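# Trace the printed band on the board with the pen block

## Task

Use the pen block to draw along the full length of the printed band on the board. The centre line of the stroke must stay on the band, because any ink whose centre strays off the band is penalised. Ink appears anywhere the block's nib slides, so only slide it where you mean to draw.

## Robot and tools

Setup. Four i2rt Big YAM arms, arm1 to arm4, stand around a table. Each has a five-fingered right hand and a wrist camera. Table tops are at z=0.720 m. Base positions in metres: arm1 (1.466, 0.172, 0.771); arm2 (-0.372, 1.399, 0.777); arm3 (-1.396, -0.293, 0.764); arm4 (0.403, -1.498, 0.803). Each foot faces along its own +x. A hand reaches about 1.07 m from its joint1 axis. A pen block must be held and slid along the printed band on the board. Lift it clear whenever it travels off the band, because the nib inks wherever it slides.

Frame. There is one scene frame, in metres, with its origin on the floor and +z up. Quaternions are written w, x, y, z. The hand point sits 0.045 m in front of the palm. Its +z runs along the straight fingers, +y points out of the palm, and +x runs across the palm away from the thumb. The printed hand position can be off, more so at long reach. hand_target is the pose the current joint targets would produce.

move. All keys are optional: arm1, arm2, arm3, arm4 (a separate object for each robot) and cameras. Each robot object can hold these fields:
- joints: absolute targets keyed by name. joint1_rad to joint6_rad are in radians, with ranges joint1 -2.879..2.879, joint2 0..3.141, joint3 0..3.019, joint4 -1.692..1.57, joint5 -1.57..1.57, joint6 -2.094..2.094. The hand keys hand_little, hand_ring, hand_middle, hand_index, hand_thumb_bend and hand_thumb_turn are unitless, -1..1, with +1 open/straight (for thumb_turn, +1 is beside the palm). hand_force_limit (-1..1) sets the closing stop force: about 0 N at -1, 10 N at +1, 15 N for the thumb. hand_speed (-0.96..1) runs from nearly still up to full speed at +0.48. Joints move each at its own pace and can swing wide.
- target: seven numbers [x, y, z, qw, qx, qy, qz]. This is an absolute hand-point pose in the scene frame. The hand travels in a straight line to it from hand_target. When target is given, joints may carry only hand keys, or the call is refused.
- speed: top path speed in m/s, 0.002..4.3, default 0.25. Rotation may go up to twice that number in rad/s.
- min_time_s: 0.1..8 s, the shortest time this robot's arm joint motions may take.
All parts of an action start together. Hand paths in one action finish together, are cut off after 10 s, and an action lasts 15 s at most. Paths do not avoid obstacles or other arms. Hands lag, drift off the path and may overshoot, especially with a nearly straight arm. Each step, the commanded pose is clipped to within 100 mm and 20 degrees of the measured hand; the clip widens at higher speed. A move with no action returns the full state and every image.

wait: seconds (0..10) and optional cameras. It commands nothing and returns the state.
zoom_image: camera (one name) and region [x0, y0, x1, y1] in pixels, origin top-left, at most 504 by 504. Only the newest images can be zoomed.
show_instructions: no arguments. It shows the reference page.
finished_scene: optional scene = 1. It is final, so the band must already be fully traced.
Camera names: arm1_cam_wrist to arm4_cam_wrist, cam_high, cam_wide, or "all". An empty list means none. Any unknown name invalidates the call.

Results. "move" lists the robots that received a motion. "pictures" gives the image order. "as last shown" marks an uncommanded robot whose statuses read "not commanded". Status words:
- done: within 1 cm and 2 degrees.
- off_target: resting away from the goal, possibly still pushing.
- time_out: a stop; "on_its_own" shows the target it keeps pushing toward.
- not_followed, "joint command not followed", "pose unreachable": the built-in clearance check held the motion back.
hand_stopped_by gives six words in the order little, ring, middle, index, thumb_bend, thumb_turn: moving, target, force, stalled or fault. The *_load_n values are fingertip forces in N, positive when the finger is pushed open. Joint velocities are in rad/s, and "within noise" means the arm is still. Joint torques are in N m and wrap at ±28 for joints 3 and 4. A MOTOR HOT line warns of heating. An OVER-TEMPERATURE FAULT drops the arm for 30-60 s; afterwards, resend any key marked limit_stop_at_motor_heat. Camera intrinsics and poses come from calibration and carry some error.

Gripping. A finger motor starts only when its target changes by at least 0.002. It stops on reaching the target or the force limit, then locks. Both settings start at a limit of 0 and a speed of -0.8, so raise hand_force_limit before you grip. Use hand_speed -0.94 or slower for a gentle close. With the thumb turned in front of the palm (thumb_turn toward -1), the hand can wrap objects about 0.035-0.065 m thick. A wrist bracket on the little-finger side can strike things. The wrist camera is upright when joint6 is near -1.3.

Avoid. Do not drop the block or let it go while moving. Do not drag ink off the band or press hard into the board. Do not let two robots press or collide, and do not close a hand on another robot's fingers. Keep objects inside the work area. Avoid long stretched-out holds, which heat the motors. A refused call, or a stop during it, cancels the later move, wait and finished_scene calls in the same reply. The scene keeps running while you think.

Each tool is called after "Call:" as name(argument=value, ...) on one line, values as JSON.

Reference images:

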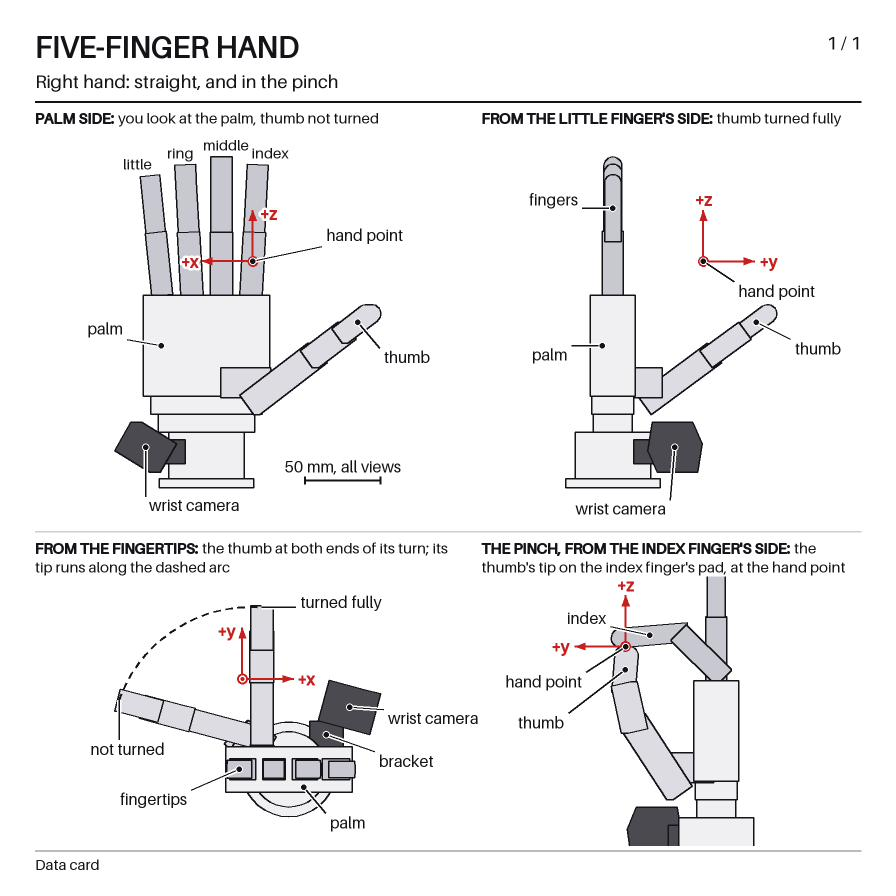

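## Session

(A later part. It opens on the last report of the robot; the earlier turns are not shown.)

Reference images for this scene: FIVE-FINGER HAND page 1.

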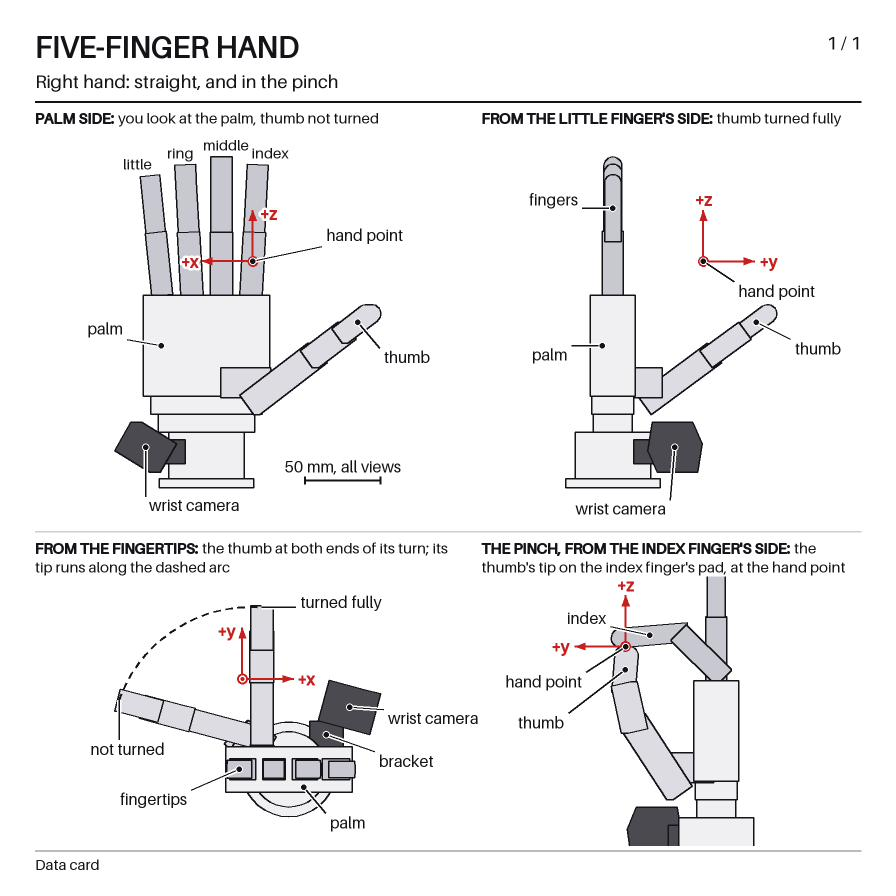

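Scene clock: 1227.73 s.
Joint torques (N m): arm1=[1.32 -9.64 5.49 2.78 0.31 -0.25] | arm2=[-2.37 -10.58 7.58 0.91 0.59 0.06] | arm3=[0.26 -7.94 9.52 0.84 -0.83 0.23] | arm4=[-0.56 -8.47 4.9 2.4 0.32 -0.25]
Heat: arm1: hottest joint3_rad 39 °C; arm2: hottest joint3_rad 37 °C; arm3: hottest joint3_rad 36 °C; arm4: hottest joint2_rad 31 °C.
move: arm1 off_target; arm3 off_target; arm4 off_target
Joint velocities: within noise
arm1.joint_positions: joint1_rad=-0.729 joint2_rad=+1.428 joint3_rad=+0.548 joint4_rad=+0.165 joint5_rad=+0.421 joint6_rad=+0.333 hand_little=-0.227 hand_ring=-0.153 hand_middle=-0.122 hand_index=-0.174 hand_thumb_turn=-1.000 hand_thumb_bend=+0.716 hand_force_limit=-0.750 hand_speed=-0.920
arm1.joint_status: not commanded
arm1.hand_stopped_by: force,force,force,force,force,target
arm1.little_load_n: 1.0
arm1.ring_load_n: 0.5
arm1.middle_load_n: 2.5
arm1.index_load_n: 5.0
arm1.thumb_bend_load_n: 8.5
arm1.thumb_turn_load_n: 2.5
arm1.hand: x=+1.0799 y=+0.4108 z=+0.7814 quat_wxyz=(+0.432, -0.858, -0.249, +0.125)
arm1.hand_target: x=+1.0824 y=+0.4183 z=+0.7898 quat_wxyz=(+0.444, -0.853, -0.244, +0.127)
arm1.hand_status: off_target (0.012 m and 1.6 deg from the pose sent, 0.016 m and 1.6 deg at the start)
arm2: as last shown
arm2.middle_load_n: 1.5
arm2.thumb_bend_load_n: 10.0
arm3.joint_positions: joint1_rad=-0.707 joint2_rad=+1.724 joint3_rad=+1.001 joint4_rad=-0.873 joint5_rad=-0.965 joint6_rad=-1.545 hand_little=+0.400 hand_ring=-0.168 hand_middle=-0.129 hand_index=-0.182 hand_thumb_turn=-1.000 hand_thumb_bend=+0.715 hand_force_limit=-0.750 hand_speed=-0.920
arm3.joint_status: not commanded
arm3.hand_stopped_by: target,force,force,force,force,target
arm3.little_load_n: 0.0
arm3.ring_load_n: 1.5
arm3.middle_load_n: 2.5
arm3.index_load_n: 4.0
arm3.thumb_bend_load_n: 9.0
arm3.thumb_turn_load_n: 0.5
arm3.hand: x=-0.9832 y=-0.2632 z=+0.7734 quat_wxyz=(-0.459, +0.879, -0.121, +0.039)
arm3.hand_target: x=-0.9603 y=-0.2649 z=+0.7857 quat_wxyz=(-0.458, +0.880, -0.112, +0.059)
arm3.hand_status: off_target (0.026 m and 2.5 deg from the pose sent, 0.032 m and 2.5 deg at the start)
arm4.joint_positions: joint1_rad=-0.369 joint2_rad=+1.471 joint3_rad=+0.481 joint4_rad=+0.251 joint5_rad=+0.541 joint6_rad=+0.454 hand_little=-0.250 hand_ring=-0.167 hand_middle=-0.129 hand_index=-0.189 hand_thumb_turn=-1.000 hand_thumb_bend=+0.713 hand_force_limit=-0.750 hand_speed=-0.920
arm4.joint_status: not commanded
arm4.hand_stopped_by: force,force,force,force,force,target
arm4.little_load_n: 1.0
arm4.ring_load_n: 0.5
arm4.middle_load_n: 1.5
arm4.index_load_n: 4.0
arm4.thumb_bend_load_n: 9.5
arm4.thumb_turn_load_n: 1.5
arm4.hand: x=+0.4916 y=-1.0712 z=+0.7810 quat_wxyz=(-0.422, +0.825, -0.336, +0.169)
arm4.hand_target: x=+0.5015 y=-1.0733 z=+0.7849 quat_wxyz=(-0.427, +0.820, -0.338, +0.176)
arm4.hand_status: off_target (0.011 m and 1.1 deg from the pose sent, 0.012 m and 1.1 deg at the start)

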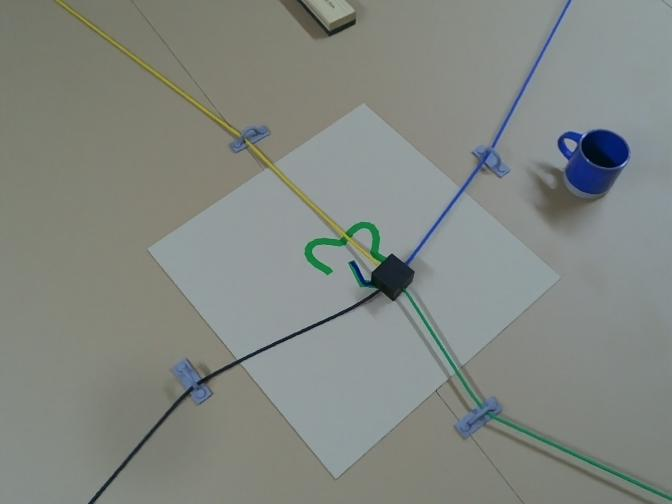

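Call:
move(arm1={"target": [1.0875, 0.4209, 0.790, 0.44313, -0.85123, -0.24408, 0.12706], "speed": 0.1}, arm4={"target": [0.4914, -1.0561, 0.785, 0.42692, -0.82008, 0.33801, -0.17596], "speed": 0.1}, arm3={"target": [-0.9520, -0.2626, 0.785, 0.45806, -0.87992, 0.11194, -0.05827], "speed": 0.15}, arm2={"target": [-0.2222, 0.9808, 0.780, -0.22033, 0.42324, 0.77952, -0.4058], "speed": 0.1}, cameras=["cam_high"])

Call:
zoom_image(camera="cam_high", region=[362, 240, 422, 300])

Scene clock: 1243.70 s.
Joint torques (N m): arm1=[1.26 -9.52 5.46 2.77 0.32 -0.26] | arm2=[-1.67 -10.87 6.06 0.72 0.55 0.06] | arm3=[0.03 -7.53 9.5 0.77 -0.8 0.24] | arm4=[2.9 -7.24 7.47 1.44 0.43 -0.02]
Heat: arm1: hottest joint3_rad 39 °C; arm2: hottest joint3_rad 36 °C; arm3: hottest joint3_rad 35 °C; arm4: hottest joint2_rad 31 °C.
move: arm1 off_target; arm2 done; arm3 off_target; arm4 off_target
Joint velocities: within noise
arm1.joint_positions: joint1_rad=-0.742 joint2_rad=+1.420 joint3_rad=+0.539 joint4_rad=+0.170 joint5_rad=+0.409 joint6_rad=+0.324 hand_little=-0.227 hand_ring=-0.153 hand_middle=-0.122 hand_index=-0.174 hand_thumb_turn=-1.000 hand_thumb_bend=+0.716 hand_force_limit=-0.750 hand_speed=-0.920
arm1.joint_status: not commanded
arm1.hand_stopped_by: force,force,force,force,force,target
arm1.little_load_n: 0.5
arm1.ring_load_n: 0.5
arm1.middle_load_n: 2.5
arm1.index_load_n: 4.5
arm1.thumb_bend_load_n: 8.5
arm1.thumb_turn_load_n: 3.0
arm1.hand: x=+1.0844 y=+0.4129 z=+0.7816 quat_wxyz=(+0.431, -0.858, -0.249, +0.126)
arm1.hand_target: x=+1.0875 y=+0.4207 z=+0.7898 quat_wxyz=(+0.444, -0.853, -0.244, +0.127)
arm1.hand_status: off_target (0.012 m and 1.6 deg from the pose sent, 0.015 m and 1.6 deg at the start)
arm2.joint_positions: joint1_rad=+0.247 joint2_rad=+1.711 joint3_rad=+0.936 joint4_rad=-0.899 joint5_rad=+0.954 joint6_rad=+1.663 hand_little=-0.279 hand_ring=-0.175 hand_middle=-0.114 hand_index=-0.144 hand_thumb_turn=-1.000 hand_thumb_bend=+0.739 hand_force_limit=-0.750 hand_speed=-0.920
arm2.joint_status: not commanded
arm2.hand_stopped_by: force,force,force,force,force,target
arm2.little_load_n: 1.0
arm2.ring_load_n: 0.5
arm2.middle_load_n: 1.5
arm2.index_load_n: 5.0
arm2.thumb_bend_load_n: 10.5
arm2.thumb_turn_load_n: -1.0
arm2.hand: x=-0.2225 y=+0.9801 z=+0.7763 quat_wxyz=(+0.225, -0.421, -0.782, +0.402)
arm2.hand_target: x=-0.2222 y=+0.9808 z=+0.7800 quat_wxyz=(+0.220, -0.423, -0.780, +0.406)
arm2.hand_status: done (0.004 m and 0.8 deg from the pose sent, 0.006 m and 1.8 deg at the start)
arm3.joint_positions: joint1_rad=-0.698 joint2_rad=+1.737 joint3_rad=+1.018 joint4_rad=-0.866 joint5_rad=-0.965 joint6_rad=-1.530 hand_little=+0.400 hand_ring=-0.168 hand_middle=-0.129 hand_index=-0.182 hand_thumb_turn=-1.000 hand_thumb_bend=+0.715 hand_force_limit=-0.750 hand_speed=-0.920
arm3.joint_status: not commanded
arm3.hand_stopped_by: target,force,force,force,force,target
arm3.little_load_n: 0.0
arm3.ring_load_n: 1.0
arm3.middle_load_n: 2.5
arm3.index_load_n: 4.0
arm3.thumb_bend_load_n: 9.0
arm3.thumb_turn_load_n: 0.5
arm3.hand: x=-0.9759 y=-0.2610 z=+0.7730 quat_wxyz=(-0.459, +0.879, -0.121, +0.038)
arm3.hand_target: x=-0.9529 y=-0.2625 z=+0.7856 quat_wxyz=(-0.458, +0.880, -0.112, +0.058)
arm3.hand_status: off_target (0.027 m and 2.6 deg from the pose sent, 0.033 m and 2.5 deg at the start)
arm4.joint_positions: joint1_rad=-0.369 joint2_rad=+1.486 joint3_rad=+0.491 joint4_rad=+0.251 joint5_rad=+0.564 joint6_rad=+0.458 hand_little=-0.250 hand_ring=-0.167 hand_middle=-0.129 hand_index=-0.189 hand_thumb_turn=-1.000 hand_thumb_bend=+0.713 hand_force_limit=-0.750 hand_speed=-0.920
arm4.joint_status: not commanded
arm4.hand_stopped_by: force,force,force,force,force,target
arm4.little_load_n: 1.0
arm4.ring_load_n: 0.5
arm4.middle_load_n: 1.5
arm4.index_load_n: 4.0
arm4.thumb_bend_load_n: 9.0
arm4.thumb_turn_load_n: 1.0
arm4.hand: x=+0.4961 y=-1.0691 z=+0.7795 quat_wxyz=(-0.421, +0.821, -0.341, +0.179)
arm4.hand_target: x=+0.4913 y=-1.0565 z=+0.7852 quat_wxyz=(-0.427, +0.820, -0.338, +0.176)
arm4.hand_status: off_target (0.015 m and 0.8 deg from the pose sent, 0.016 m and 1.1 deg at the start)

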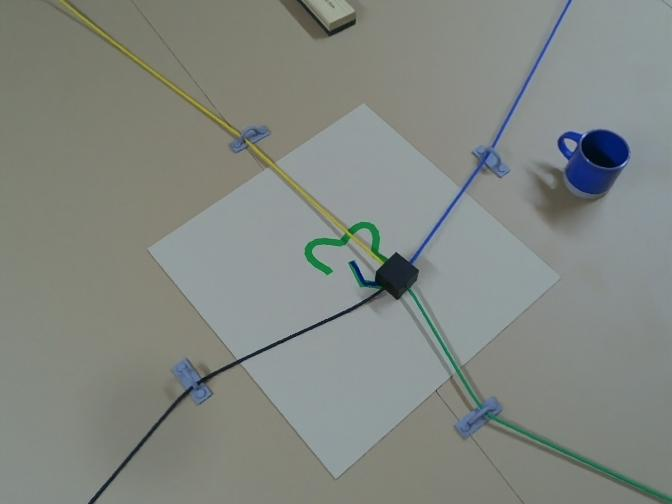

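Scaled by 8.400 from the camera's image (finer frame: 960x720).

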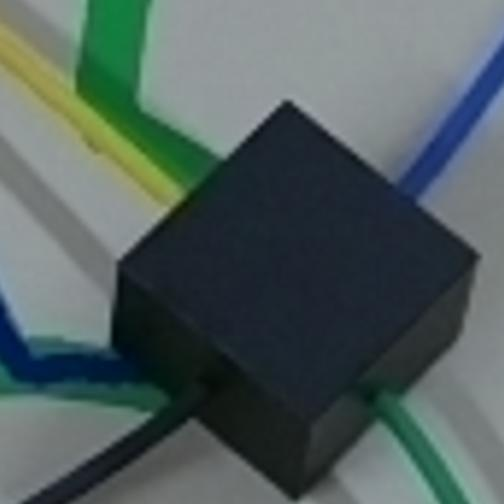

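Call:
move(arm1={"target": [1.0906, 0.4225, 0.790, 0.44313, -0.85123, -0.24408, 0.12706], "speed": 0.1}, arm4={"target": [0.4852, -1.0458, 0.785, 0.42692, -0.82008, 0.33801, -0.17596], "speed": 0.1}, arm3={"target": [-0.9463, -0.2609, 0.785, 0.45806, -0.87992, 0.11194, -0.05827], "speed": 0.15}, arm2={"target": [-0.2236, 0.9856, 0.780, -0.22033, 0.42324, 0.77952, -0.4058], "speed": 0.1}, cameras=["cam_high"])

Call:
zoom_image(camera="cam_high", region=[362, 240, 422, 300])

Scene clock: 1258.07 s.
Joint torques (N m): arm1=[1.38 -9.47 5.56 2.8 0.25 -0.23] | arm2=[-1.38 -11.11 6.01 0.68 0.54 0.05] | arm3=[-0.21 -8.35 9.51 0.83 -0.81 0.24] | arm4=[2.9 -7.53 7.8 1.51 0.39 0.03]
Heat: arm1: hottest joint3_rad 38 °C; arm2: hottest joint3_rad 36 °C; arm3: hottest joint3_rad 36 °C; arm4: hottest joint2_rad 31 °C.
move: arm1 off_target; arm2 done; arm3 off_target; arm4 off_target
Joint velocities: within noise
arm1.joint_positions: joint1_rad=-0.753 joint2_rad=+1.415 joint3_rad=+0.532 joint4_rad=+0.172 joint5_rad=+0.404 joint6_rad=+0.315 hand_little=-0.227 hand_ring=-0.153 hand_middle=-0.122 hand_index=-0.174 hand_thumb_turn=-1.000 hand_thumb_bend=+0.716 hand_force_limit=-0.750 hand_speed=-0.920
arm1.joint_status: not commanded
arm1.hand_stopped_by: force,force,force,force,force,target
arm1.little_load_n: 1.0
arm1.ring_load_n: 0.5
arm1.middle_load_n: 2.5
arm1.index_load_n: 4.5
arm1.thumb_bend_load_n: 8.5
arm1.thumb_turn_load_n: 2.5
arm1.hand: x=+1.0890 y=+0.4151 z=+0.7809 quat_wxyz=(+0.431, -0.858, -0.249, +0.124)
arm1.hand_target: x=+1.0906 y=+0.4224 z=+0.7898 quat_wxyz=(+0.444, -0.853, -0.244, +0.127)
arm1.hand_status: off_target (0.012 m and 1.7 deg from the pose sent, 0.014 m and 1.6 deg at the start)
arm2.joint_positions: joint1_rad=+0.247 joint2_rad=+1.702 joint3_rad=+0.923 joint4_rad=-0.899 joint5_rad=+0.954 joint6_rad=+1.671 hand_little=-0.279 hand_ring=-0.175 hand_middle=-0.114 hand_index=-0.144 hand_thumb_turn=-1.000 hand_thumb_bend=+0.739 hand_force_limit=-0.750 hand_speed=-0.920
arm2.joint_status: not commanded
arm2.hand_stopped_by: force,force,force,force,force,target
arm2.little_load_n: 1.0
arm2.ring_load_n: 0.5
arm2.middle_load_n: 1.5
arm2.index_load_n: 5.0
arm2.thumb_bend_load_n: 10.0
arm2.thumb_turn_load_n: -1.0
arm2.hand: x=-0.2255 y=+0.9838 z=+0.7762 quat_wxyz=(+0.225, -0.423, -0.781, +0.402)
arm2.hand_target: x=-0.2236 y=+0.9855 z=+0.7800 quat_wxyz=(+0.220, -0.423, -0.780, +0.406)
arm2.hand_status: done (0.005 m and 0.8 deg from the pose sent, 0.007 m and 0.8 deg at the start)
arm3.joint_positions: joint1_rad=-0.692 joint2_rad=+1.746 joint3_rad=+1.031 joint4_rad=-0.861 joint5_rad=-0.965 joint6_rad=-1.519 hand_little=+0.400 hand_ring=-0.168 hand_middle=-0.129 hand_index=-0.182 hand_thumb_turn=-1.000 hand_thumb_bend=+0.715 hand_force_limit=-0.750 hand_speed=-0.920
arm3.joint_status: not commanded
arm3.hand_stopped_by: target,force,force,force,force,target
arm3.little_load_n: 0.0
arm3.ring_load_n: 1.0
arm3.middle_load_n: 2.5
arm3.index_load_n: 4.0
arm3.thumb_bend_load_n: 9.0
arm3.thumb_turn_load_n: 1.0
arm3.hand: x=-0.9704 y=-0.2595 z=+0.7728 quat_wxyz=(-0.459, +0.879, -0.121, +0.038)
arm3.hand_target: x=-0.9473 y=-0.2609 z=+0.7857 quat_wxyz=(-0.458, +0.880, -0.112, +0.058)
arm3.hand_status: off_target (0.027 m and 2.6 deg from the pose sent, 0.032 m and 2.5 deg at the start)
arm4.joint_positions: joint1_rad=-0.349 joint2_rad=+1.506 joint3_rad=+0.516 joint4_rad=+0.231 joint5_rad=+0.580 joint6_rad=+0.469 hand_little=-0.250 hand_ring=-0.167 hand_middle=-0.129 hand_index=-0.189 hand_thumb_turn=-1.000 hand_thumb_bend=+0.713 hand_force_limit=-0.750 hand_speed=-0.920
arm4.joint_status: not commanded
arm4.hand_stopped_by: force,force,force,force,force,target
arm4.little_load_n: 1.0
arm4.ring_load_n: 0.5
arm4.middle_load_n: 1.5
arm4.index_load_n: 3.5
arm4.thumb_bend_load_n: 9.5
arm4.thumb_turn_load_n: 1.0
arm4.hand: x=+0.4907 y=-1.0616 z=+0.7779 quat_wxyz=(-0.418, +0.823, -0.338, +0.182)
arm4.hand_target: x=+0.4850 y=-1.0463 z=+0.7853 quat_wxyz=(-0.427, +0.820, -0.338, +0.176)
arm4.hand_status: off_target (0.018 m and 1.3 deg from the pose sent, 0.026 m and 0.8 deg at the start)

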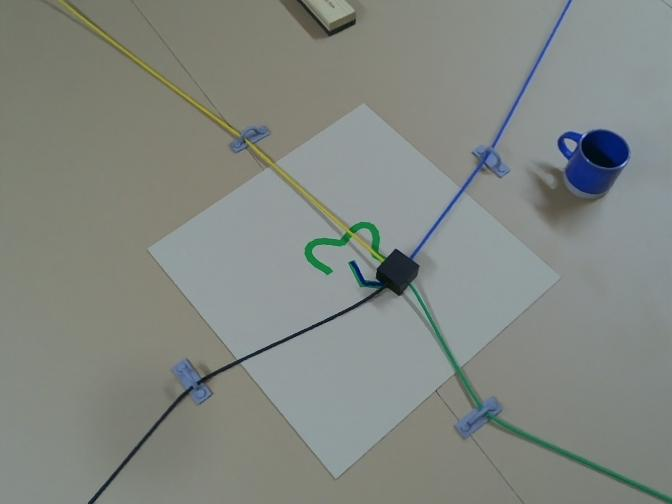

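Scaled by 8.400 from the camera's image (finer frame: 960x720).

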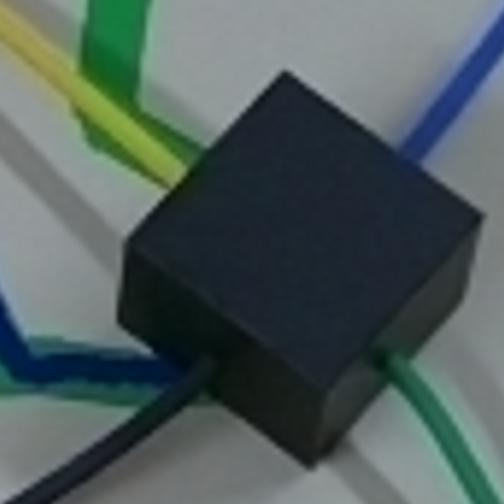

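Call:
move(arm1={"target": [1.0946, 0.4246, 0.790, 0.44313, -0.85123, -0.24408, 0.12706], "speed": 0.1}, arm4={"target": [0.4821, -1.0407, 0.785, 0.42692, -0.82008, 0.33801, -0.17596], "speed": 0.1}, arm3={"target": [-0.9415, -0.2594, 0.785, 0.45806, -0.87992, 0.11194, -0.05827], "speed": 0.15}, arm2={"target": [-0.2249, 0.9903, 0.780, -0.22033, 0.42324, 0.77952, -0.4058], "speed": 0.1}, cameras=["cam_high"])

Call:
zoom_image(camera="cam_high", region=[362, 240, 422, 300])

Scene clock: 1275.67 s.
Joint torques (N m): arm1=[1.32 -9.29 5.56 2.84 0.25 -0.23] | arm2=[-0.85 -10.93 5.98 0.61 0.52 0.05] | arm3=[0.21 -8 9.61 0.76 -0.79 0.23] | arm4=[2.73 -7.47 7.76 1.5 0.39 0.03]
Heat: arm1: hottest joint3_rad 38 °C; arm2: hottest joint3_rad 35 °C; arm3: hottest joint3_rad 38 °C; arm4: hottest joint2_rad 31 °C.
move: arm1 off_target; arm2 done; arm3 off_target; arm4 off_target
Joint velocities: within noise
arm1.joint_positions: joint1_rad=-0.764 joint2_rad=+1.409 joint3_rad=+0.525 joint4_rad=+0.175 joint5_rad=+0.394 joint6_rad=+0.307 hand_little=-0.227 hand_ring=-0.153 hand_middle=-0.122 hand_index=-0.174 hand_thumb_turn=-1.000 hand_thumb_bend=+0.716 hand_force_limit=-0.750 hand_speed=-0.920
arm1.joint_status: not commanded
arm1.hand_stopped_by: force,force,force,force,force,target
arm1.little_load_n: 1.0
arm1.ring_load_n: 0.5
arm1.middle_load_n: 2.5
arm1.index_load_n: 4.5
arm1.thumb_bend_load_n: 8.5
arm1.thumb_turn_load_n: 2.5
arm1.hand: x=+1.0929 y=+0.4172 z=+0.7810 quat_wxyz=(+0.431, -0.858, -0.249, +0.124)
arm1.hand_target: x=+1.0945 y=+0.4245 z=+0.7899 quat_wxyz=(+0.444, -0.853, -0.245, +0.127)
arm1.hand_status: off_target (0.012 m and 1.7 deg from the pose sent, 0.014 m and 1.7 deg at the start)
arm2.joint_positions: joint1_rad=+0.249 joint2_rad=+1.694 joint3_rad=+0.911 joint4_rad=-0.899 joint5_rad=+0.954 joint6_rad=+1.679 hand_little=-0.279 hand_ring=-0.175 hand_middle=-0.114 hand_index=-0.144 hand_thumb_turn=-1.000 hand_thumb_bend=+0.739 hand_force_limit=-0.750 hand_speed=-0.920
arm2.joint_status: not commanded
arm2.hand_stopped_by: force,force,force,force,force,target
arm2.little_load_n: 0.5
arm2.ring_load_n: 0.0
arm2.middle_load_n: 2.0
arm2.index_load_n: 5.0
arm2.thumb_bend_load_n: 10.5
arm2.thumb_turn_load_n: -1.0
arm2.hand: x=-0.2276 y=+0.9874 z=+0.7765 quat_wxyz=(+0.225, -0.425, -0.779, +0.402)
arm2.hand_target: x=-0.2249 y=+0.9902 z=+0.7799 quat_wxyz=(+0.220, -0.423, -0.780, +0.406)
arm2.hand_status: done (0.005 m and 0.7 deg from the pose sent, 0.008 m and 0.8 deg at the start)
arm3.joint_positions: joint1_rad=-0.686 joint2_rad=+1.754 joint3_rad=+1.043 joint4_rad=-0.857 joint5_rad=-0.965 joint6_rad=-1.509 hand_little=+0.400 hand_ring=-0.168 hand_middle=-0.129 hand_index=-0.182 hand_thumb_turn=-1.000 hand_thumb_bend=+0.715 hand_force_limit=-0.750 hand_speed=-0.920
arm3.joint_status: not commanded
arm3.hand_stopped_by: target,force,force,force,force,target
arm3.little_load_n: 0.0
arm3.ring_load_n: 1.5
arm3.middle_load_n: 2.5
arm3.index_load_n: 4.0
arm3.thumb_bend_load_n: 9.0
arm3.thumb_turn_load_n: 0.5
arm3.hand: x=-0.9658 y=-0.2581 z=+0.7728 quat_wxyz=(-0.459, +0.879, -0.121, +0.038)
arm3.hand_target: x=-0.9425 y=-0.2593 z=+0.7857 quat_wxyz=(-0.458, +0.880, -0.112, +0.058)
arm3.hand_status: off_target (0.027 m and 2.6 deg from the pose sent, 0.031 m and 2.6 deg at the start)
arm4.joint_positions: joint1_rad=-0.340 joint2_rad=+1.516 joint3_rad=+0.530 joint4_rad=+0.224 joint5_rad=+0.587 joint6_rad=+0.477 hand_little=-0.250 hand_ring=-0.167 hand_middle=-0.129 hand_index=-0.189 hand_thumb_turn=-1.000 hand_thumb_bend=+0.713 hand_force_limit=-0.750 hand_speed=-0.920
arm4.joint_status: not commanded
arm4.hand_stopped_by: force,force,force,force,force,target
arm4.little_load_n: 1.0
arm4.ring_load_n: 0.5
arm4.middle_load_n: 1.5
arm4.index_load_n: 4.0
arm4.thumb_bend_load_n: 9.5
arm4.thumb_turn_load_n: 1.0
arm4.hand: x=+0.4881 y=-1.0566 z=+0.7782 quat_wxyz=(-0.418, +0.823, -0.339, +0.182)
arm4.hand_target: x=+0.4820 y=-1.0413 z=+0.7853 quat_wxyz=(-0.427, +0.820, -0.338, +0.176)
arm4.hand_status: off_target (0.018 m and 1.2 deg from the pose sent, 0.024 m and 1.3 deg at the start)

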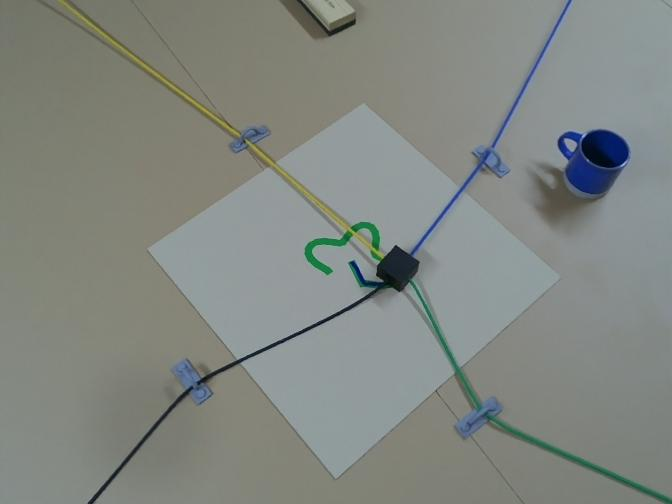

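Scaled by 8.400 from the camera's image (finer frame: 960x720).

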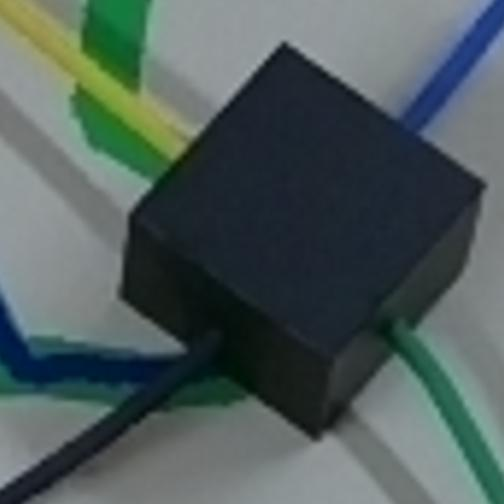

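Call:
move(arm1={"target": [1.0985, 0.4266, 0.790, 0.44313, -0.85123, -0.24408, 0.12706], "speed": 0.1}, arm4={"target": [0.4784, -1.0346, 0.785, 0.42692, -0.82008, 0.33801, -0.17596], "speed": 0.1}, arm2={"target": [-0.2265, 0.9959, 0.780, -0.22033, 0.42324, 0.77952, -0.4058], "speed": 0.1}, cameras=["cam_high"])

Call:
zoom_image(camera="cam_high", region=[362, 240, 422, 300])

Scene clock: 1286.43 s.
Joint torques (N m): arm1=[1.38 -9.23 5.57 2.85 0.23 -0.23] | arm2=[-0.79 -10.64 5.94 0.44 0.51 0.04] | arm3=[-0.09 -8.64 9.61 0.85 -0.76 0.21] | arm4=[2.84 -7.88 7.82 1.51 0.4 0.03]
Heat: arm1: hottest joint3_rad 38 °C; arm2: hottest joint3_rad 35 °C; arm3: hottest joint3_rad 39 °C; arm4: hottest joint2_rad 31 °C.
move: arm1 off_target; arm2 done; arm4 off_target
Joint velocities: within noise
arm1.joint_positions: joint1_rad=-0.776 joint2_rad=+1.403 joint3_rad=+0.519 joint4_rad=+0.178 joint5_rad=+0.386 joint6_rad=+0.299 hand_little=-0.227 hand_ring=-0.153 hand_middle=-0.122 hand_index=-0.174 hand_thumb_turn=-1.000 hand_thumb_bend=+0.716 hand_force_limit=-0.750 hand_speed=-0.920
arm1.joint_status: not commanded
arm1.hand_stopped_by: force,force,force,force,force,target
arm1.little_load_n: 0.5
arm1.ring_load_n: 0.5
arm1.middle_load_n: 2.5
arm1.index_load_n: 4.5
arm1.thumb_bend_load_n: 8.5
arm1.thumb_turn_load_n: 2.5
arm1.hand: x=+1.0971 y=+0.4194 z=+0.7807 quat_wxyz=(+0.431, -0.858, -0.249, +0.124)
arm1.hand_target: x=+1.0984 y=+0.4265 z=+0.7898 quat_wxyz=(+0.444, -0.853, -0.244, +0.127)
arm1.hand_status: off_target (0.012 m and 1.8 deg from the pose sent, 0.014 m and 1.7 deg at the start)
arm2.joint_positions: joint1_rad=+0.251 joint2_rad=+1.683 joint3_rad=+0.897 joint4_rad=-0.899 joint5_rad=+0.954 joint6_rad=+1.689 hand_little=-0.279 hand_ring=-0.175 hand_middle=-0.114 hand_index=-0.144 hand_thumb_turn=-1.000 hand_thumb_bend=+0.739 hand_force_limit=-0.750 hand_speed=-0.920
arm2.joint_status: not commanded
arm2.hand_stopped_by: force,force,force,force,force,target
arm2.little_load_n: 1.0
arm2.ring_load_n: 0.5
arm2.middle_load_n: 1.5
arm2.index_load_n: 5.0
arm2.thumb_bend_load_n: 10.0
arm2.thumb_turn_load_n: -1.0
arm2.hand: x=-0.2297 y=+0.9917 z=+0.7769 quat_wxyz=(+0.224, -0.427, -0.778, +0.403)
arm2.hand_target: x=-0.2265 y=+0.9958 z=+0.7800 quat_wxyz=(+0.220, -0.423, -0.780, +0.406)
arm2.hand_status: done (0.006 m and 0.7 deg from the pose sent, 0.009 m and 0.7 deg at the start)
arm3: as last shown
arm3.hand: x=-0.9658 y=-0.2581 z=+0.7728 quat_wxyz=(-0.459, +0.879, -0.122, +0.038)
arm4.joint_positions: joint1_rad=-0.328 joint2_rad=+1.529 joint3_rad=+0.547 joint4_rad=+0.214 joint5_rad=+0.595 joint6_rad=+0.486 hand_little=-0.250 hand_ring=-0.167 hand_middle=-0.129 hand_index=-0.189 hand_thumb_turn=-1.000 hand_thumb_bend=+0.713 hand_force_limit=-0.750 hand_speed=-0.920
arm4.joint_status: not commanded
arm4.hand_stopped_by: force,force,force,force,force,target
arm4.little_load_n: 1.0
arm4.ring_load_n: 0.5
arm4.middle_load_n: 1.5
arm4.index_load_n: 3.5
arm4.thumb_bend_load_n: 9.5
arm4.thumb_turn_load_n: 1.0
arm4.hand: x=+0.4845 y=-1.0502 z=+0.7783 quat_wxyz=(-0.418, +0.823, -0.339, +0.182)
arm4.hand_target: x=+0.4782 y=-1.0350 z=+0.7854 quat_wxyz=(-0.427, +0.820, -0.338, +0.176)
arm4.hand_status: off_target (0.018 m and 1.2 deg from the pose sent, 0.025 m and 1.2 deg at the start)

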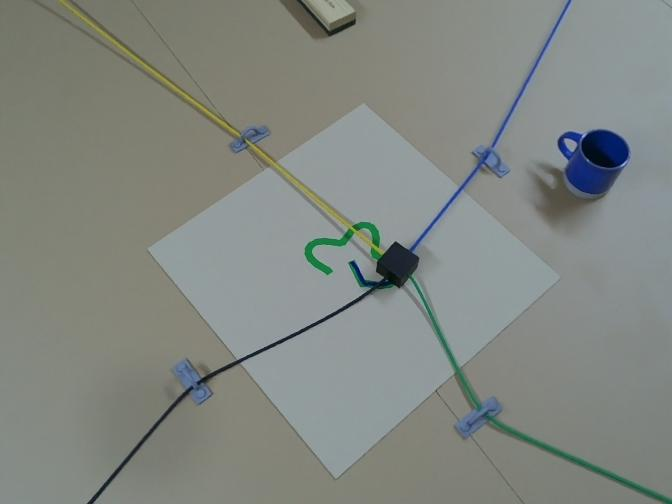

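Scaled by 8.400 from the camera's image (finer frame: 960x720).

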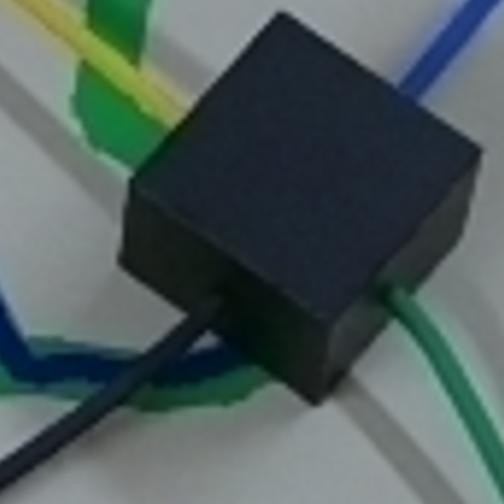

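Call:
move(arm1={"target": [1.0994, 0.4271, 0.790, 0.44313, -0.85123, -0.24408, 0.12706], "speed": 0.1}, arm4={"target": [0.4743, -1.0277, 0.785, 0.42692, -0.82008, 0.33801, -0.17596], "speed": 0.1}, arm2={"target": [-0.2288, 1.0040, 0.780, -0.22033, 0.42324, 0.77952, -0.4058], "speed": 0.1}, cameras=["cam_high"])

Call:
zoom_image(camera="cam_high", region=[362, 230, 422, 290])

Scene clock: 1298.87 s.
Joint torques (N m): arm1=[1.49 -9.29 5.48 2.91 0.15 -0.19] | arm2=[-0.85 -10.52 5.76 0.23 0.48 0.02] | arm3=[0.21 -7.94 9.57 0.84 -0.77 0.23] | arm4=[2.84 -8.18 7.88 1.48 0.4 0.02]
Heat: arm1: hottest joint3_rad 38 °C; arm2: hottest joint3_rad 34 °C; arm3: hottest joint3_rad 39 °C; arm4: hottest joint2_rad 31 °C.
move: arm1 off_target; arm2 done; arm4 off_target
Joint velocities: within noise
arm1.joint_positions: joint1_rad=-0.780 joint2_rad=+1.402 joint3_rad=+0.519 joint4_rad=+0.178 joint5_rad=+0.385 joint6_rad=+0.294 hand_little=-0.227 hand_ring=-0.153 hand_middle=-0.122 hand_index=-0.174 hand_thumb_turn=-1.000 hand_thumb_bend=+0.716 hand_force_limit=-0.750 hand_speed=-0.920
arm1.joint_status: not commanded
arm1.hand_stopped_by: force,force,force,force,force,target
arm1.little_load_n: 1.0
arm1.ring_load_n: 0.5
arm1.middle_load_n: 2.5
arm1.index_load_n: 4.0
arm1.thumb_bend_load_n: 8.5
arm1.thumb_turn_load_n: 2.5
arm1.hand: x=+1.0983 y=+0.4209 z=+0.7810 quat_wxyz=(+0.432, -0.858, -0.250, +0.122)
arm1.hand_target: x=+1.0993 y=+0.4271 z=+0.7900 quat_wxyz=(+0.444, -0.853, -0.244, +0.127)
arm1.hand_status: off_target (0.011 m and 1.7 deg from the pose sent, 0.012 m and 1.7 deg at the start)
arm2.joint_positions: joint1_rad=+0.259 joint2_rad=+1.668 joint3_rad=+0.878 joint4_rad=-0.899 joint5_rad=+0.954 joint6_rad=+1.703 hand_little=-0.279 hand_ring=-0.175 hand_middle=-0.114 hand_index=-0.144 hand_thumb_turn=-1.000 hand_thumb_bend=+0.739 hand_force_limit=-0.750 hand_speed=-0.920
arm2.joint_status: not commanded
arm2.hand_stopped_by: force,force,force,force,force,target
arm2.little_load_n: 1.0
arm2.ring_load_n: 0.5
arm2.middle_load_n: 1.5
arm2.index_load_n: 5.0
arm2.thumb_bend_load_n: 10.0
arm2.thumb_turn_load_n: -1.0
arm2.hand: x=-0.2306 y=+0.9979 z=+0.7778 quat_wxyz=(+0.221, -0.429, -0.777, +0.405)
arm2.hand_target: x=-0.2289 y=+1.0039 z=+0.7799 quat_wxyz=(+0.220, -0.423, -0.780, +0.406)
arm2.hand_status: done (0.007 m and 0.7 deg from the pose sent, 0.013 m and 0.7 deg at the start)
arm3: as last shown
arm3.ring_load_n: 1.0
arm3.index_load_n: 4.5
arm4.joint_positions: joint1_rad=-0.317 joint2_rad=+1.543 joint3_rad=+0.567 joint4_rad=+0.202 joint5_rad=+0.604 joint6_rad=+0.496 hand_little=-0.250 hand_ring=-0.167 hand_middle=-0.129 hand_index=-0.189 hand_thumb_turn=-1.000 hand_thumb_bend=+0.713 hand_force_limit=-0.750 hand_speed=-0.920
arm4.joint_status: not commanded
arm4.hand_stopped_by: force,force,force,force,force,target
arm4.little_load_n: 1.0
arm4.ring_load_n: 0.5
arm4.middle_load_n: 1.5
arm4.index_load_n: 3.5
arm4.thumb_bend_load_n: 9.5
arm4.thumb_turn_load_n: 1.0
arm4.hand: x=+0.4807 y=-1.0434 z=+0.7782 quat_wxyz=(-0.418, +0.823, -0.338, +0.182)
arm4.hand_target: x=+0.4742 y=-1.0282 z=+0.7854 quat_wxyz=(-0.427, +0.820, -0.338, +0.176)
arm4.hand_status: off_target (0.018 m and 1.3 deg from the pose sent, 0.026 m and 1.3 deg at the start)

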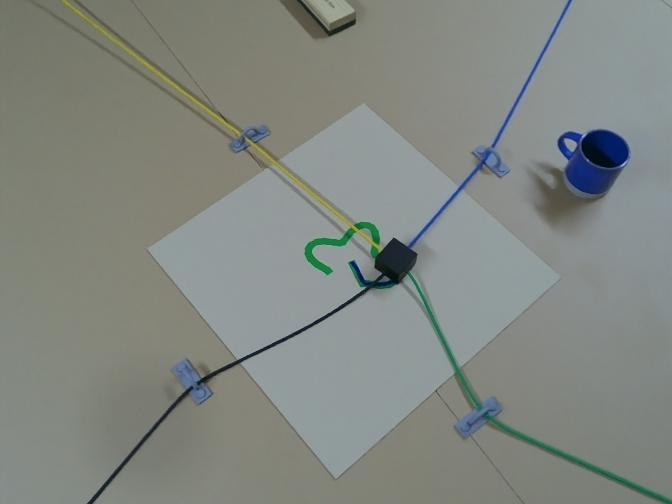

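Scaled by 8.400 from the camera's image (finer frame: 960x720).

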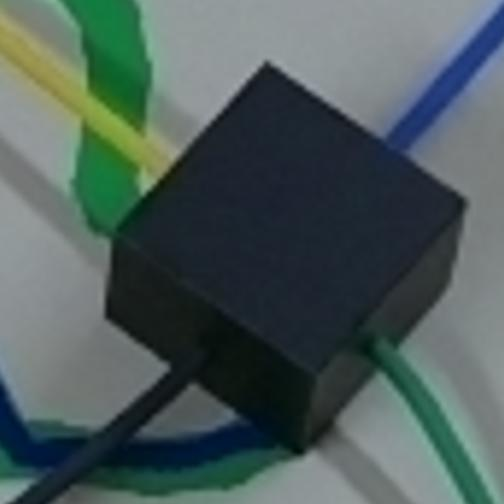

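Call:
move(arm1={"target": [1.0963, 0.4255, 0.790, 0.44313, -0.85123, -0.24408, 0.12706], "speed": 0.1}, arm4={"target": [0.4702, -1.0208, 0.785, 0.42692, -0.82008, 0.33801, -0.17596], "speed": 0.1}, arm2={"target": [-0.2312, 1.0122, 0.780, -0.22033, 0.42324, 0.77952, -0.4058], "speed": 0.1}, cameras=["cam_high"])

Call:
zoom_image(camera="cam_high", region=[362, 230, 422, 290])

Scene clock: 1313.70 s.
Joint torques (N m): arm1=[2.14 -8.88 5.83 2.77 0.29 -0.12] | arm2=[-0.97 -10.23 5.72 0.02 0.44 0.01] | arm3=[0.38 -8.18 9.51 0.9 -0.76 0.23] | arm4=[2.67 -8.29 7.92 1.47 0.42 0.03]
Heat: arm1: hottest joint3_rad 38 °C; arm2: hottest joint3_rad 34 °C; arm3: hottest joint3_rad 40 °C; arm4: hottest joint2_rad 31 °C.
move: arm1 done; arm2 done; arm4 off_target
Joint velocities: within noise
arm1.joint_positions: joint1_rad=-0.780 joint2_rad=+1.402 joint3_rad=+0.519 joint4_rad=+0.178 joint5_rad=+0.389 joint6_rad=+0.294 hand_little=-0.227 hand_ring=-0.153 hand_middle=-0.122 hand_index=-0.174 hand_thumb_turn=-1.000 hand_thumb_bend=+0.716 hand_force_limit=-0.750 hand_speed=-0.920
arm1.joint_status: not commanded
arm1.hand_stopped_by: force,force,force,force,force,target
arm1.little_load_n: 1.0
arm1.ring_load_n: 0.5
arm1.middle_load_n: 2.0
arm1.index_load_n: 4.0
arm1.thumb_bend_load_n: 8.0
arm1.thumb_turn_load_n: 2.5
arm1.hand: x=+1.0987 y=+0.4216 z=+0.7811 quat_wxyz=(+0.433, -0.858, -0.249, +0.121)
arm1.hand_target: x=+1.0963 y=+0.4255 z=+0.7900 quat_wxyz=(+0.444, -0.853, -0.244, +0.127)
arm1.hand_status: done (0.010 m and 1.7 deg from the pose sent, 0.010 m and 1.7 deg at the start)
arm2.joint_positions: joint1_rad=+0.267 joint2_rad=+1.652 joint3_rad=+0.858 joint4_rad=-0.900 joint5_rad=+0.954 joint6_rad=+1.719 hand_little=-0.279 hand_ring=-0.175 hand_middle=-0.114 hand_index=-0.144 hand_thumb_turn=-1.000 hand_thumb_bend=+0.739 hand_force_limit=-0.750 hand_speed=-0.920
arm2.joint_status: not commanded
arm2.hand_stopped_by: force,force,force,force,force,target
arm2.little_load_n: 0.5
arm2.ring_load_n: 0.5
arm2.middle_load_n: 2.0
arm2.index_load_n: 5.5
arm2.thumb_bend_load_n: 9.5
arm2.thumb_turn_load_n: -1.0
arm2.hand: x=-0.2324 y=+1.0050 z=+0.7782 quat_wxyz=(+0.218, -0.430, -0.776, +0.406)
arm2.hand_target: x=-0.2314 y=+1.0120 z=+0.7798 quat_wxyz=(+0.220, -0.423, -0.780, +0.406)
arm2.hand_status: done (0.008 m and 0.9 deg from the pose sent, 0.014 m and 0.7 deg at the start)
arm3: as last shown
arm3.ring_load_n: 1.5
arm3.index_load_n: 4.0
arm4.joint_positions: joint1_rad=-0.305 joint2_rad=+1.557 joint3_rad=+0.586 joint4_rad=+0.191 joint5_rad=+0.612 joint6_rad=+0.505 hand_little=-0.250 hand_ring=-0.167 hand_middle=-0.129 hand_index=-0.189 hand_thumb_turn=-1.000 hand_thumb_bend=+0.713 hand_force_limit=-0.750 hand_speed=-0.920
arm4.joint_status: not commanded
arm4.hand_stopped_by: force,force,force,force,force,target
arm4.little_load_n: 1.5
arm4.ring_load_n: 0.5
arm4.middle_load_n: 1.5
arm4.index_load_n: 3.5
arm4.thumb_bend_load_n: 9.5
arm4.thumb_turn_load_n: 1.0
arm4.hand: x=+0.4769 y=-1.0366 z=+0.7781 quat_wxyz=(-0.418, +0.823, -0.338, +0.182)
arm4.hand_target: x=+0.4701 y=-1.0214 z=+0.7853 quat_wxyz=(-0.427, +0.820, -0.338, +0.176)
arm4.hand_status: off_target (0.019 m and 1.3 deg from the pose sent, 0.026 m and 1.3 deg at the start)

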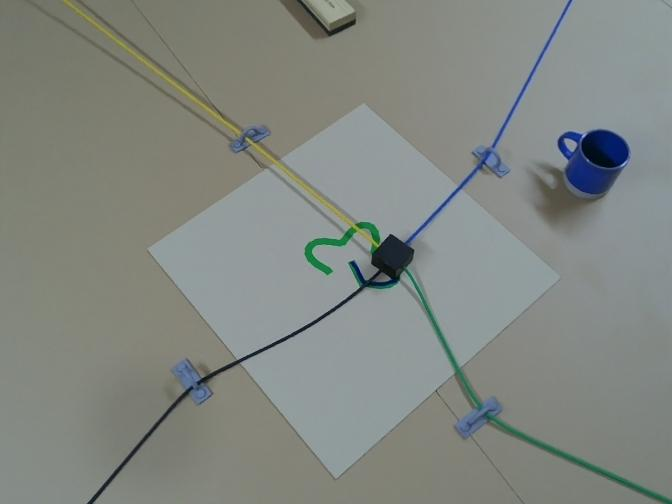

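Scaled by 8.400 from the camera's image (finer frame: 960x720).

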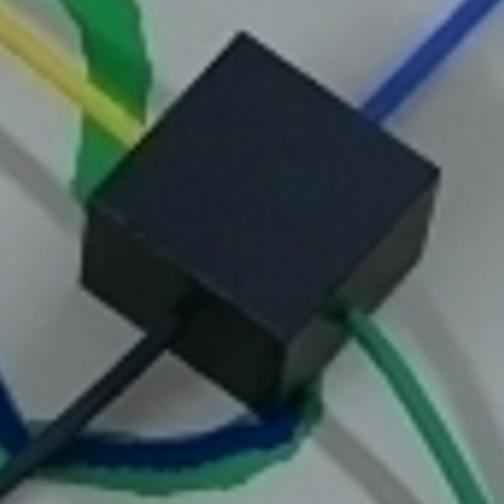

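Call:
move(arm1={"target": [1.0840, 0.4191, 0.790, 0.44313, -0.85123, -0.24408, 0.12706], "speed": 0.1}, arm4={"target": [0.4661, -1.0139, 0.785, 0.42692, -0.82008, 0.33801, -0.17596], "speed": 0.1}, arm2={"target": [-0.2323, 1.0161, 0.780, -0.22033, 0.42324, 0.77952, -0.4058], "speed": 0.08}, cameras=["cam_high"])

Call:
zoom_image(camera="cam_high", region=[362, 226, 422, 286])

Scene clock: 1326.23 s.
Joint torques (N m): arm1=[2.96 -7.41 7.24 2.21 0.28 0.04] | arm2=[-0.79 -10.11 5.64 0.03 0.42 0.02] | arm3=[0.03 -8.53 9.51 0.7 -0.75 0.23] | arm4=[2.84 -8.53 7.94 1.5 0.42 0.01]
Heat: arm1: hottest joint3_rad 38 °C; arm2: hottest joint3_rad 34 °C; arm3: hottest joint3_rad 40 °C; arm4: hottest joint2_rad 31 °C.
move: arm1 off_target; arm2 done; arm4 off_target
Joint velocities: within noise
arm1.joint_positions: joint1_rad=-0.756 joint2_rad=+1.402 joint3_rad=+0.519 joint4_rad=+0.178 joint5_rad=+0.417 joint6_rad=+0.304 hand_little=-0.227 hand_ring=-0.153 hand_middle=-0.122 hand_index=-0.174 hand_thumb_turn=-1.000 hand_thumb_bend=+0.716 hand_force_limit=-0.750 hand_speed=-0.920
arm1.joint_status: not commanded
arm1.hand_stopped_by: force,force,force,force,force,target
arm1.little_load_n: 1.0
arm1.ring_load_n: 0.5
arm1.middle_load_n: 2.0
arm1.index_load_n: 4.5
arm1.thumb_bend_load_n: 8.5
arm1.thumb_turn_load_n: 2.5
arm1.hand: x=+1.0954 y=+0.4168 z=+0.7820 quat_wxyz=(+0.437, -0.856, -0.249, +0.118)
arm1.hand_target: x=+1.0842 y=+0.4189 z=+0.7903 quat_wxyz=(+0.444, -0.853, -0.244, +0.127)
arm1.hand_status: off_target (0.014 m and 1.4 deg from the pose sent, 0.017 m and 1.7 deg at the start)
arm2.joint_positions: joint1_rad=+0.271 joint2_rad=+1.645 joint3_rad=+0.849 joint4_rad=-0.904 joint5_rad=+0.954 joint6_rad=+1.726 hand_little=-0.279 hand_ring=-0.175 hand_middle=-0.114 hand_index=-0.144 hand_thumb_turn=-1.000 hand_thumb_bend=+0.739 hand_force_limit=-0.750 hand_speed=-0.920
arm2.joint_status: not commanded
arm2.hand_stopped_by: force,force,force,force,force,target
arm2.little_load_n: 1.0
arm2.ring_load_n: 0.5
arm2.middle_load_n: 2.0
arm2.index_load_n: 5.0
arm2.thumb_bend_load_n: 10.0
arm2.thumb_turn_load_n: -0.5
arm2.hand: x=-0.2335 y=+1.0087 z=+0.7783 quat_wxyz=(+0.219, -0.430, -0.776, +0.406)
arm2.hand_target: x=-0.2324 y=+1.0160 z=+0.7799 quat_wxyz=(+0.220, -0.423, -0.780, +0.406)
arm2.hand_status: done (0.008 m and 0.9 deg from the pose sent, 0.011 m and 0.9 deg at the start)
arm3: as last shown
arm3.little_load_n: -0.5
arm3.ring_load_n: 1.0
arm3.index_load_n: 4.5
arm4.joint_positions: joint1_rad=-0.294 joint2_rad=+1.570 joint3_rad=+0.606 joint4_rad=+0.180 joint5_rad=+0.620 joint6_rad=+0.515 hand_little=-0.250 hand_ring=-0.167 hand_middle=-0.129 hand_index=-0.189 hand_thumb_turn=-1.000 hand_thumb_bend=+0.713 hand_force_limit=-0.750 hand_speed=-0.920
arm4.joint_status: not commanded
arm4.hand_stopped_by: force,force,force,force,force,target
arm4.little_load_n: 1.0
arm4.ring_load_n: 0.5
arm4.middle_load_n: 1.5
arm4.index_load_n: 3.5
arm4.thumb_bend_load_n: 9.5
arm4.thumb_turn_load_n: 1.0
arm4.hand: x=+0.4731 y=-1.0297 z=+0.7782 quat_wxyz=(-0.418, +0.823, -0.338, +0.182)
arm4.hand_target: x=+0.4659 y=-1.0144 z=+0.7854 quat_wxyz=(-0.427, +0.820, -0.338, +0.176)
arm4.hand_status: off_target (0.019 m and 1.3 deg from the pose sent, 0.026 m and 1.3 deg at the start)

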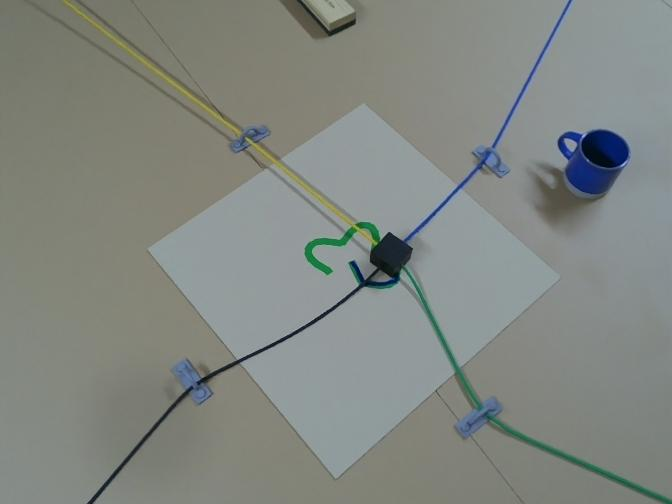

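Scaled by 8.400 from the camera's image (finer frame: 960x720).

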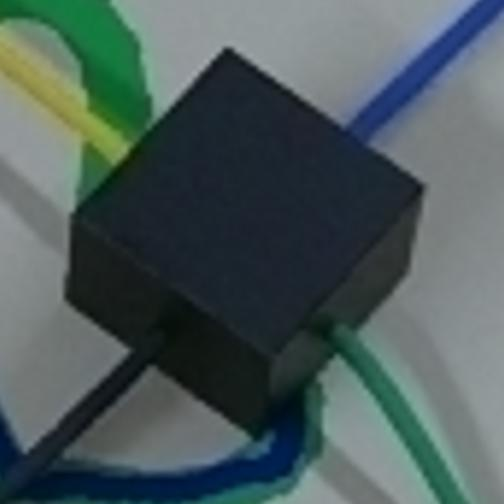

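Call:
move(arm1={"target": [1.0800, 0.4170, 0.790, 0.44313, -0.85123, -0.24408, 0.12706], "speed": 0.1}, arm3={"target": [-0.9750, -0.2625, 0.785, 0.45806, -0.87992, 0.11194, -0.05827], "speed": 0.1}, cameras=["cam_high"])

Call:
zoom_image(camera="cam_high", region=[362, 226, 422, 286])

Scene clock: 1360.60 s.
Joint torques (N m): arm1=[2.96 -6.89 7.72 2.02 0.28 0.03] | arm2=[-0.91 -10.11 5.65 0.09 0.41 0.01] | arm3=[-1.03 -9.52 5.71 0.58 -0.78 -0.03] | arm4=[2.67 -8.64 7.94 1.47 0.42 0.03]
Heat: arm1: hottest joint3_rad 39 °C; arm2: hottest joint3_rad 33 °C; arm3: hottest joint3_rad 40 °C; arm4: hottest joint2_rad 31 °C.
move: arm1 off_target; arm3 done
Joint velocities: within noise
arm1.joint_positions: joint1_rad=-0.746 joint2_rad=+1.402 joint3_rad=+0.519 joint4_rad=+0.178 joint5_rad=+0.426 joint6_rad=+0.311 hand_little=-0.227 hand_ring=-0.153 hand_middle=-0.122 hand_index=-0.174 hand_thumb_turn=-1.000 hand_thumb_bend=+0.716 hand_force_limit=-0.750 hand_speed=-0.920
arm1.joint_status: not commanded
arm1.hand_stopped_by: force,force,force,force,force,target
arm1.little_load_n: 1.0
arm1.ring_load_n: 0.5
arm1.middle_load_n: 2.5
arm1.index_load_n: 4.5
arm1.thumb_bend_load_n: 8.5
arm1.thumb_turn_load_n: 2.5
arm1.hand: x=+1.0935 y=+0.4143 z=+0.7824 quat_wxyz=(+0.439, -0.856, -0.248, +0.119)
arm1.hand_target: x=+1.0803 y=+0.4168 z=+0.7903 quat_wxyz=(+0.444, -0.853, -0.244, +0.127)
arm1.hand_status: off_target (0.016 m and 1.3 deg from the pose sent, 0.018 m and 1.4 deg at the start)
arm2, arm4: as last shown
arm2.middle_load_n: 1.5
arm2.thumb_turn_load_n: -1.0
arm2.hand: x=-0.2336 y=+1.0088 z=+0.7783 quat_wxyz=(+0.219, -0.430, -0.776, +0.406)
arm3.joint_positions: joint1_rad=-0.694 joint2_rad=+1.711 joint3_rad=+1.004 joint4_rad=-0.856 joint5_rad=-0.965 joint6_rad=-1.525 hand_little=+0.400 hand_ring=-0.167 hand_middle=-0.129 hand_index=-0.182 hand_thumb_turn=-1.000 hand_thumb_bend=+0.715 hand_force_limit=-0.750 hand_speed=-0.920
arm3.joint_status: not commanded
arm3.hand_stopped_by: target,force,force,force,force,target
arm3.little_load_n: 0.0
arm3.ring_load_n: 2.0
arm3.middle_load_n: 2.5
arm3.index_load_n: 4.0
arm3.thumb_bend_load_n: 9.0
arm3.thumb_turn_load_n: 0.5
arm3.hand: x=-0.9781 y=-0.2588 z=+0.7786 quat_wxyz=(-0.458, +0.880, -0.117, +0.045)
arm3.hand_target: x=-0.9750 y=-0.2625 z=+0.7849 quat_wxyz=(-0.458, +0.880, -0.112, +0.058)
arm3.hand_status: done (0.008 m and 1.6 deg from the pose sent, 0.016 m and 2.6 deg at the start)

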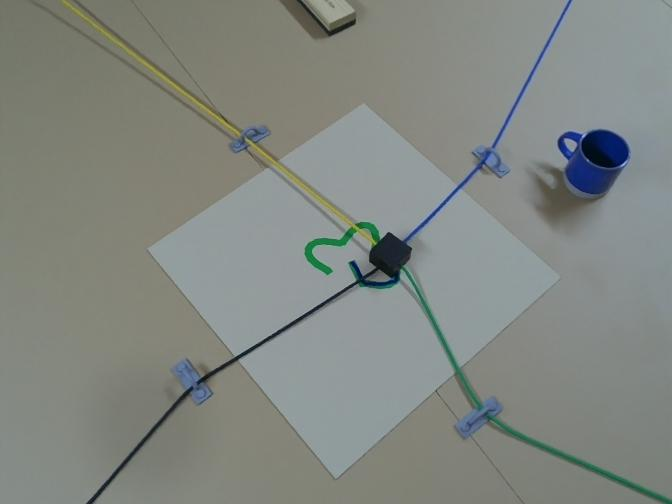

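Scaled by 8.400 from the camera's image (finer frame: 960x720).

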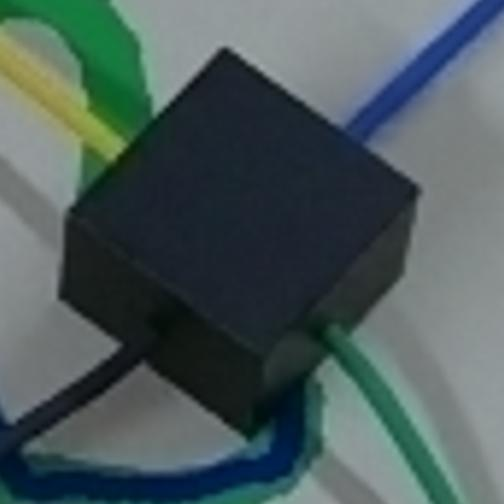

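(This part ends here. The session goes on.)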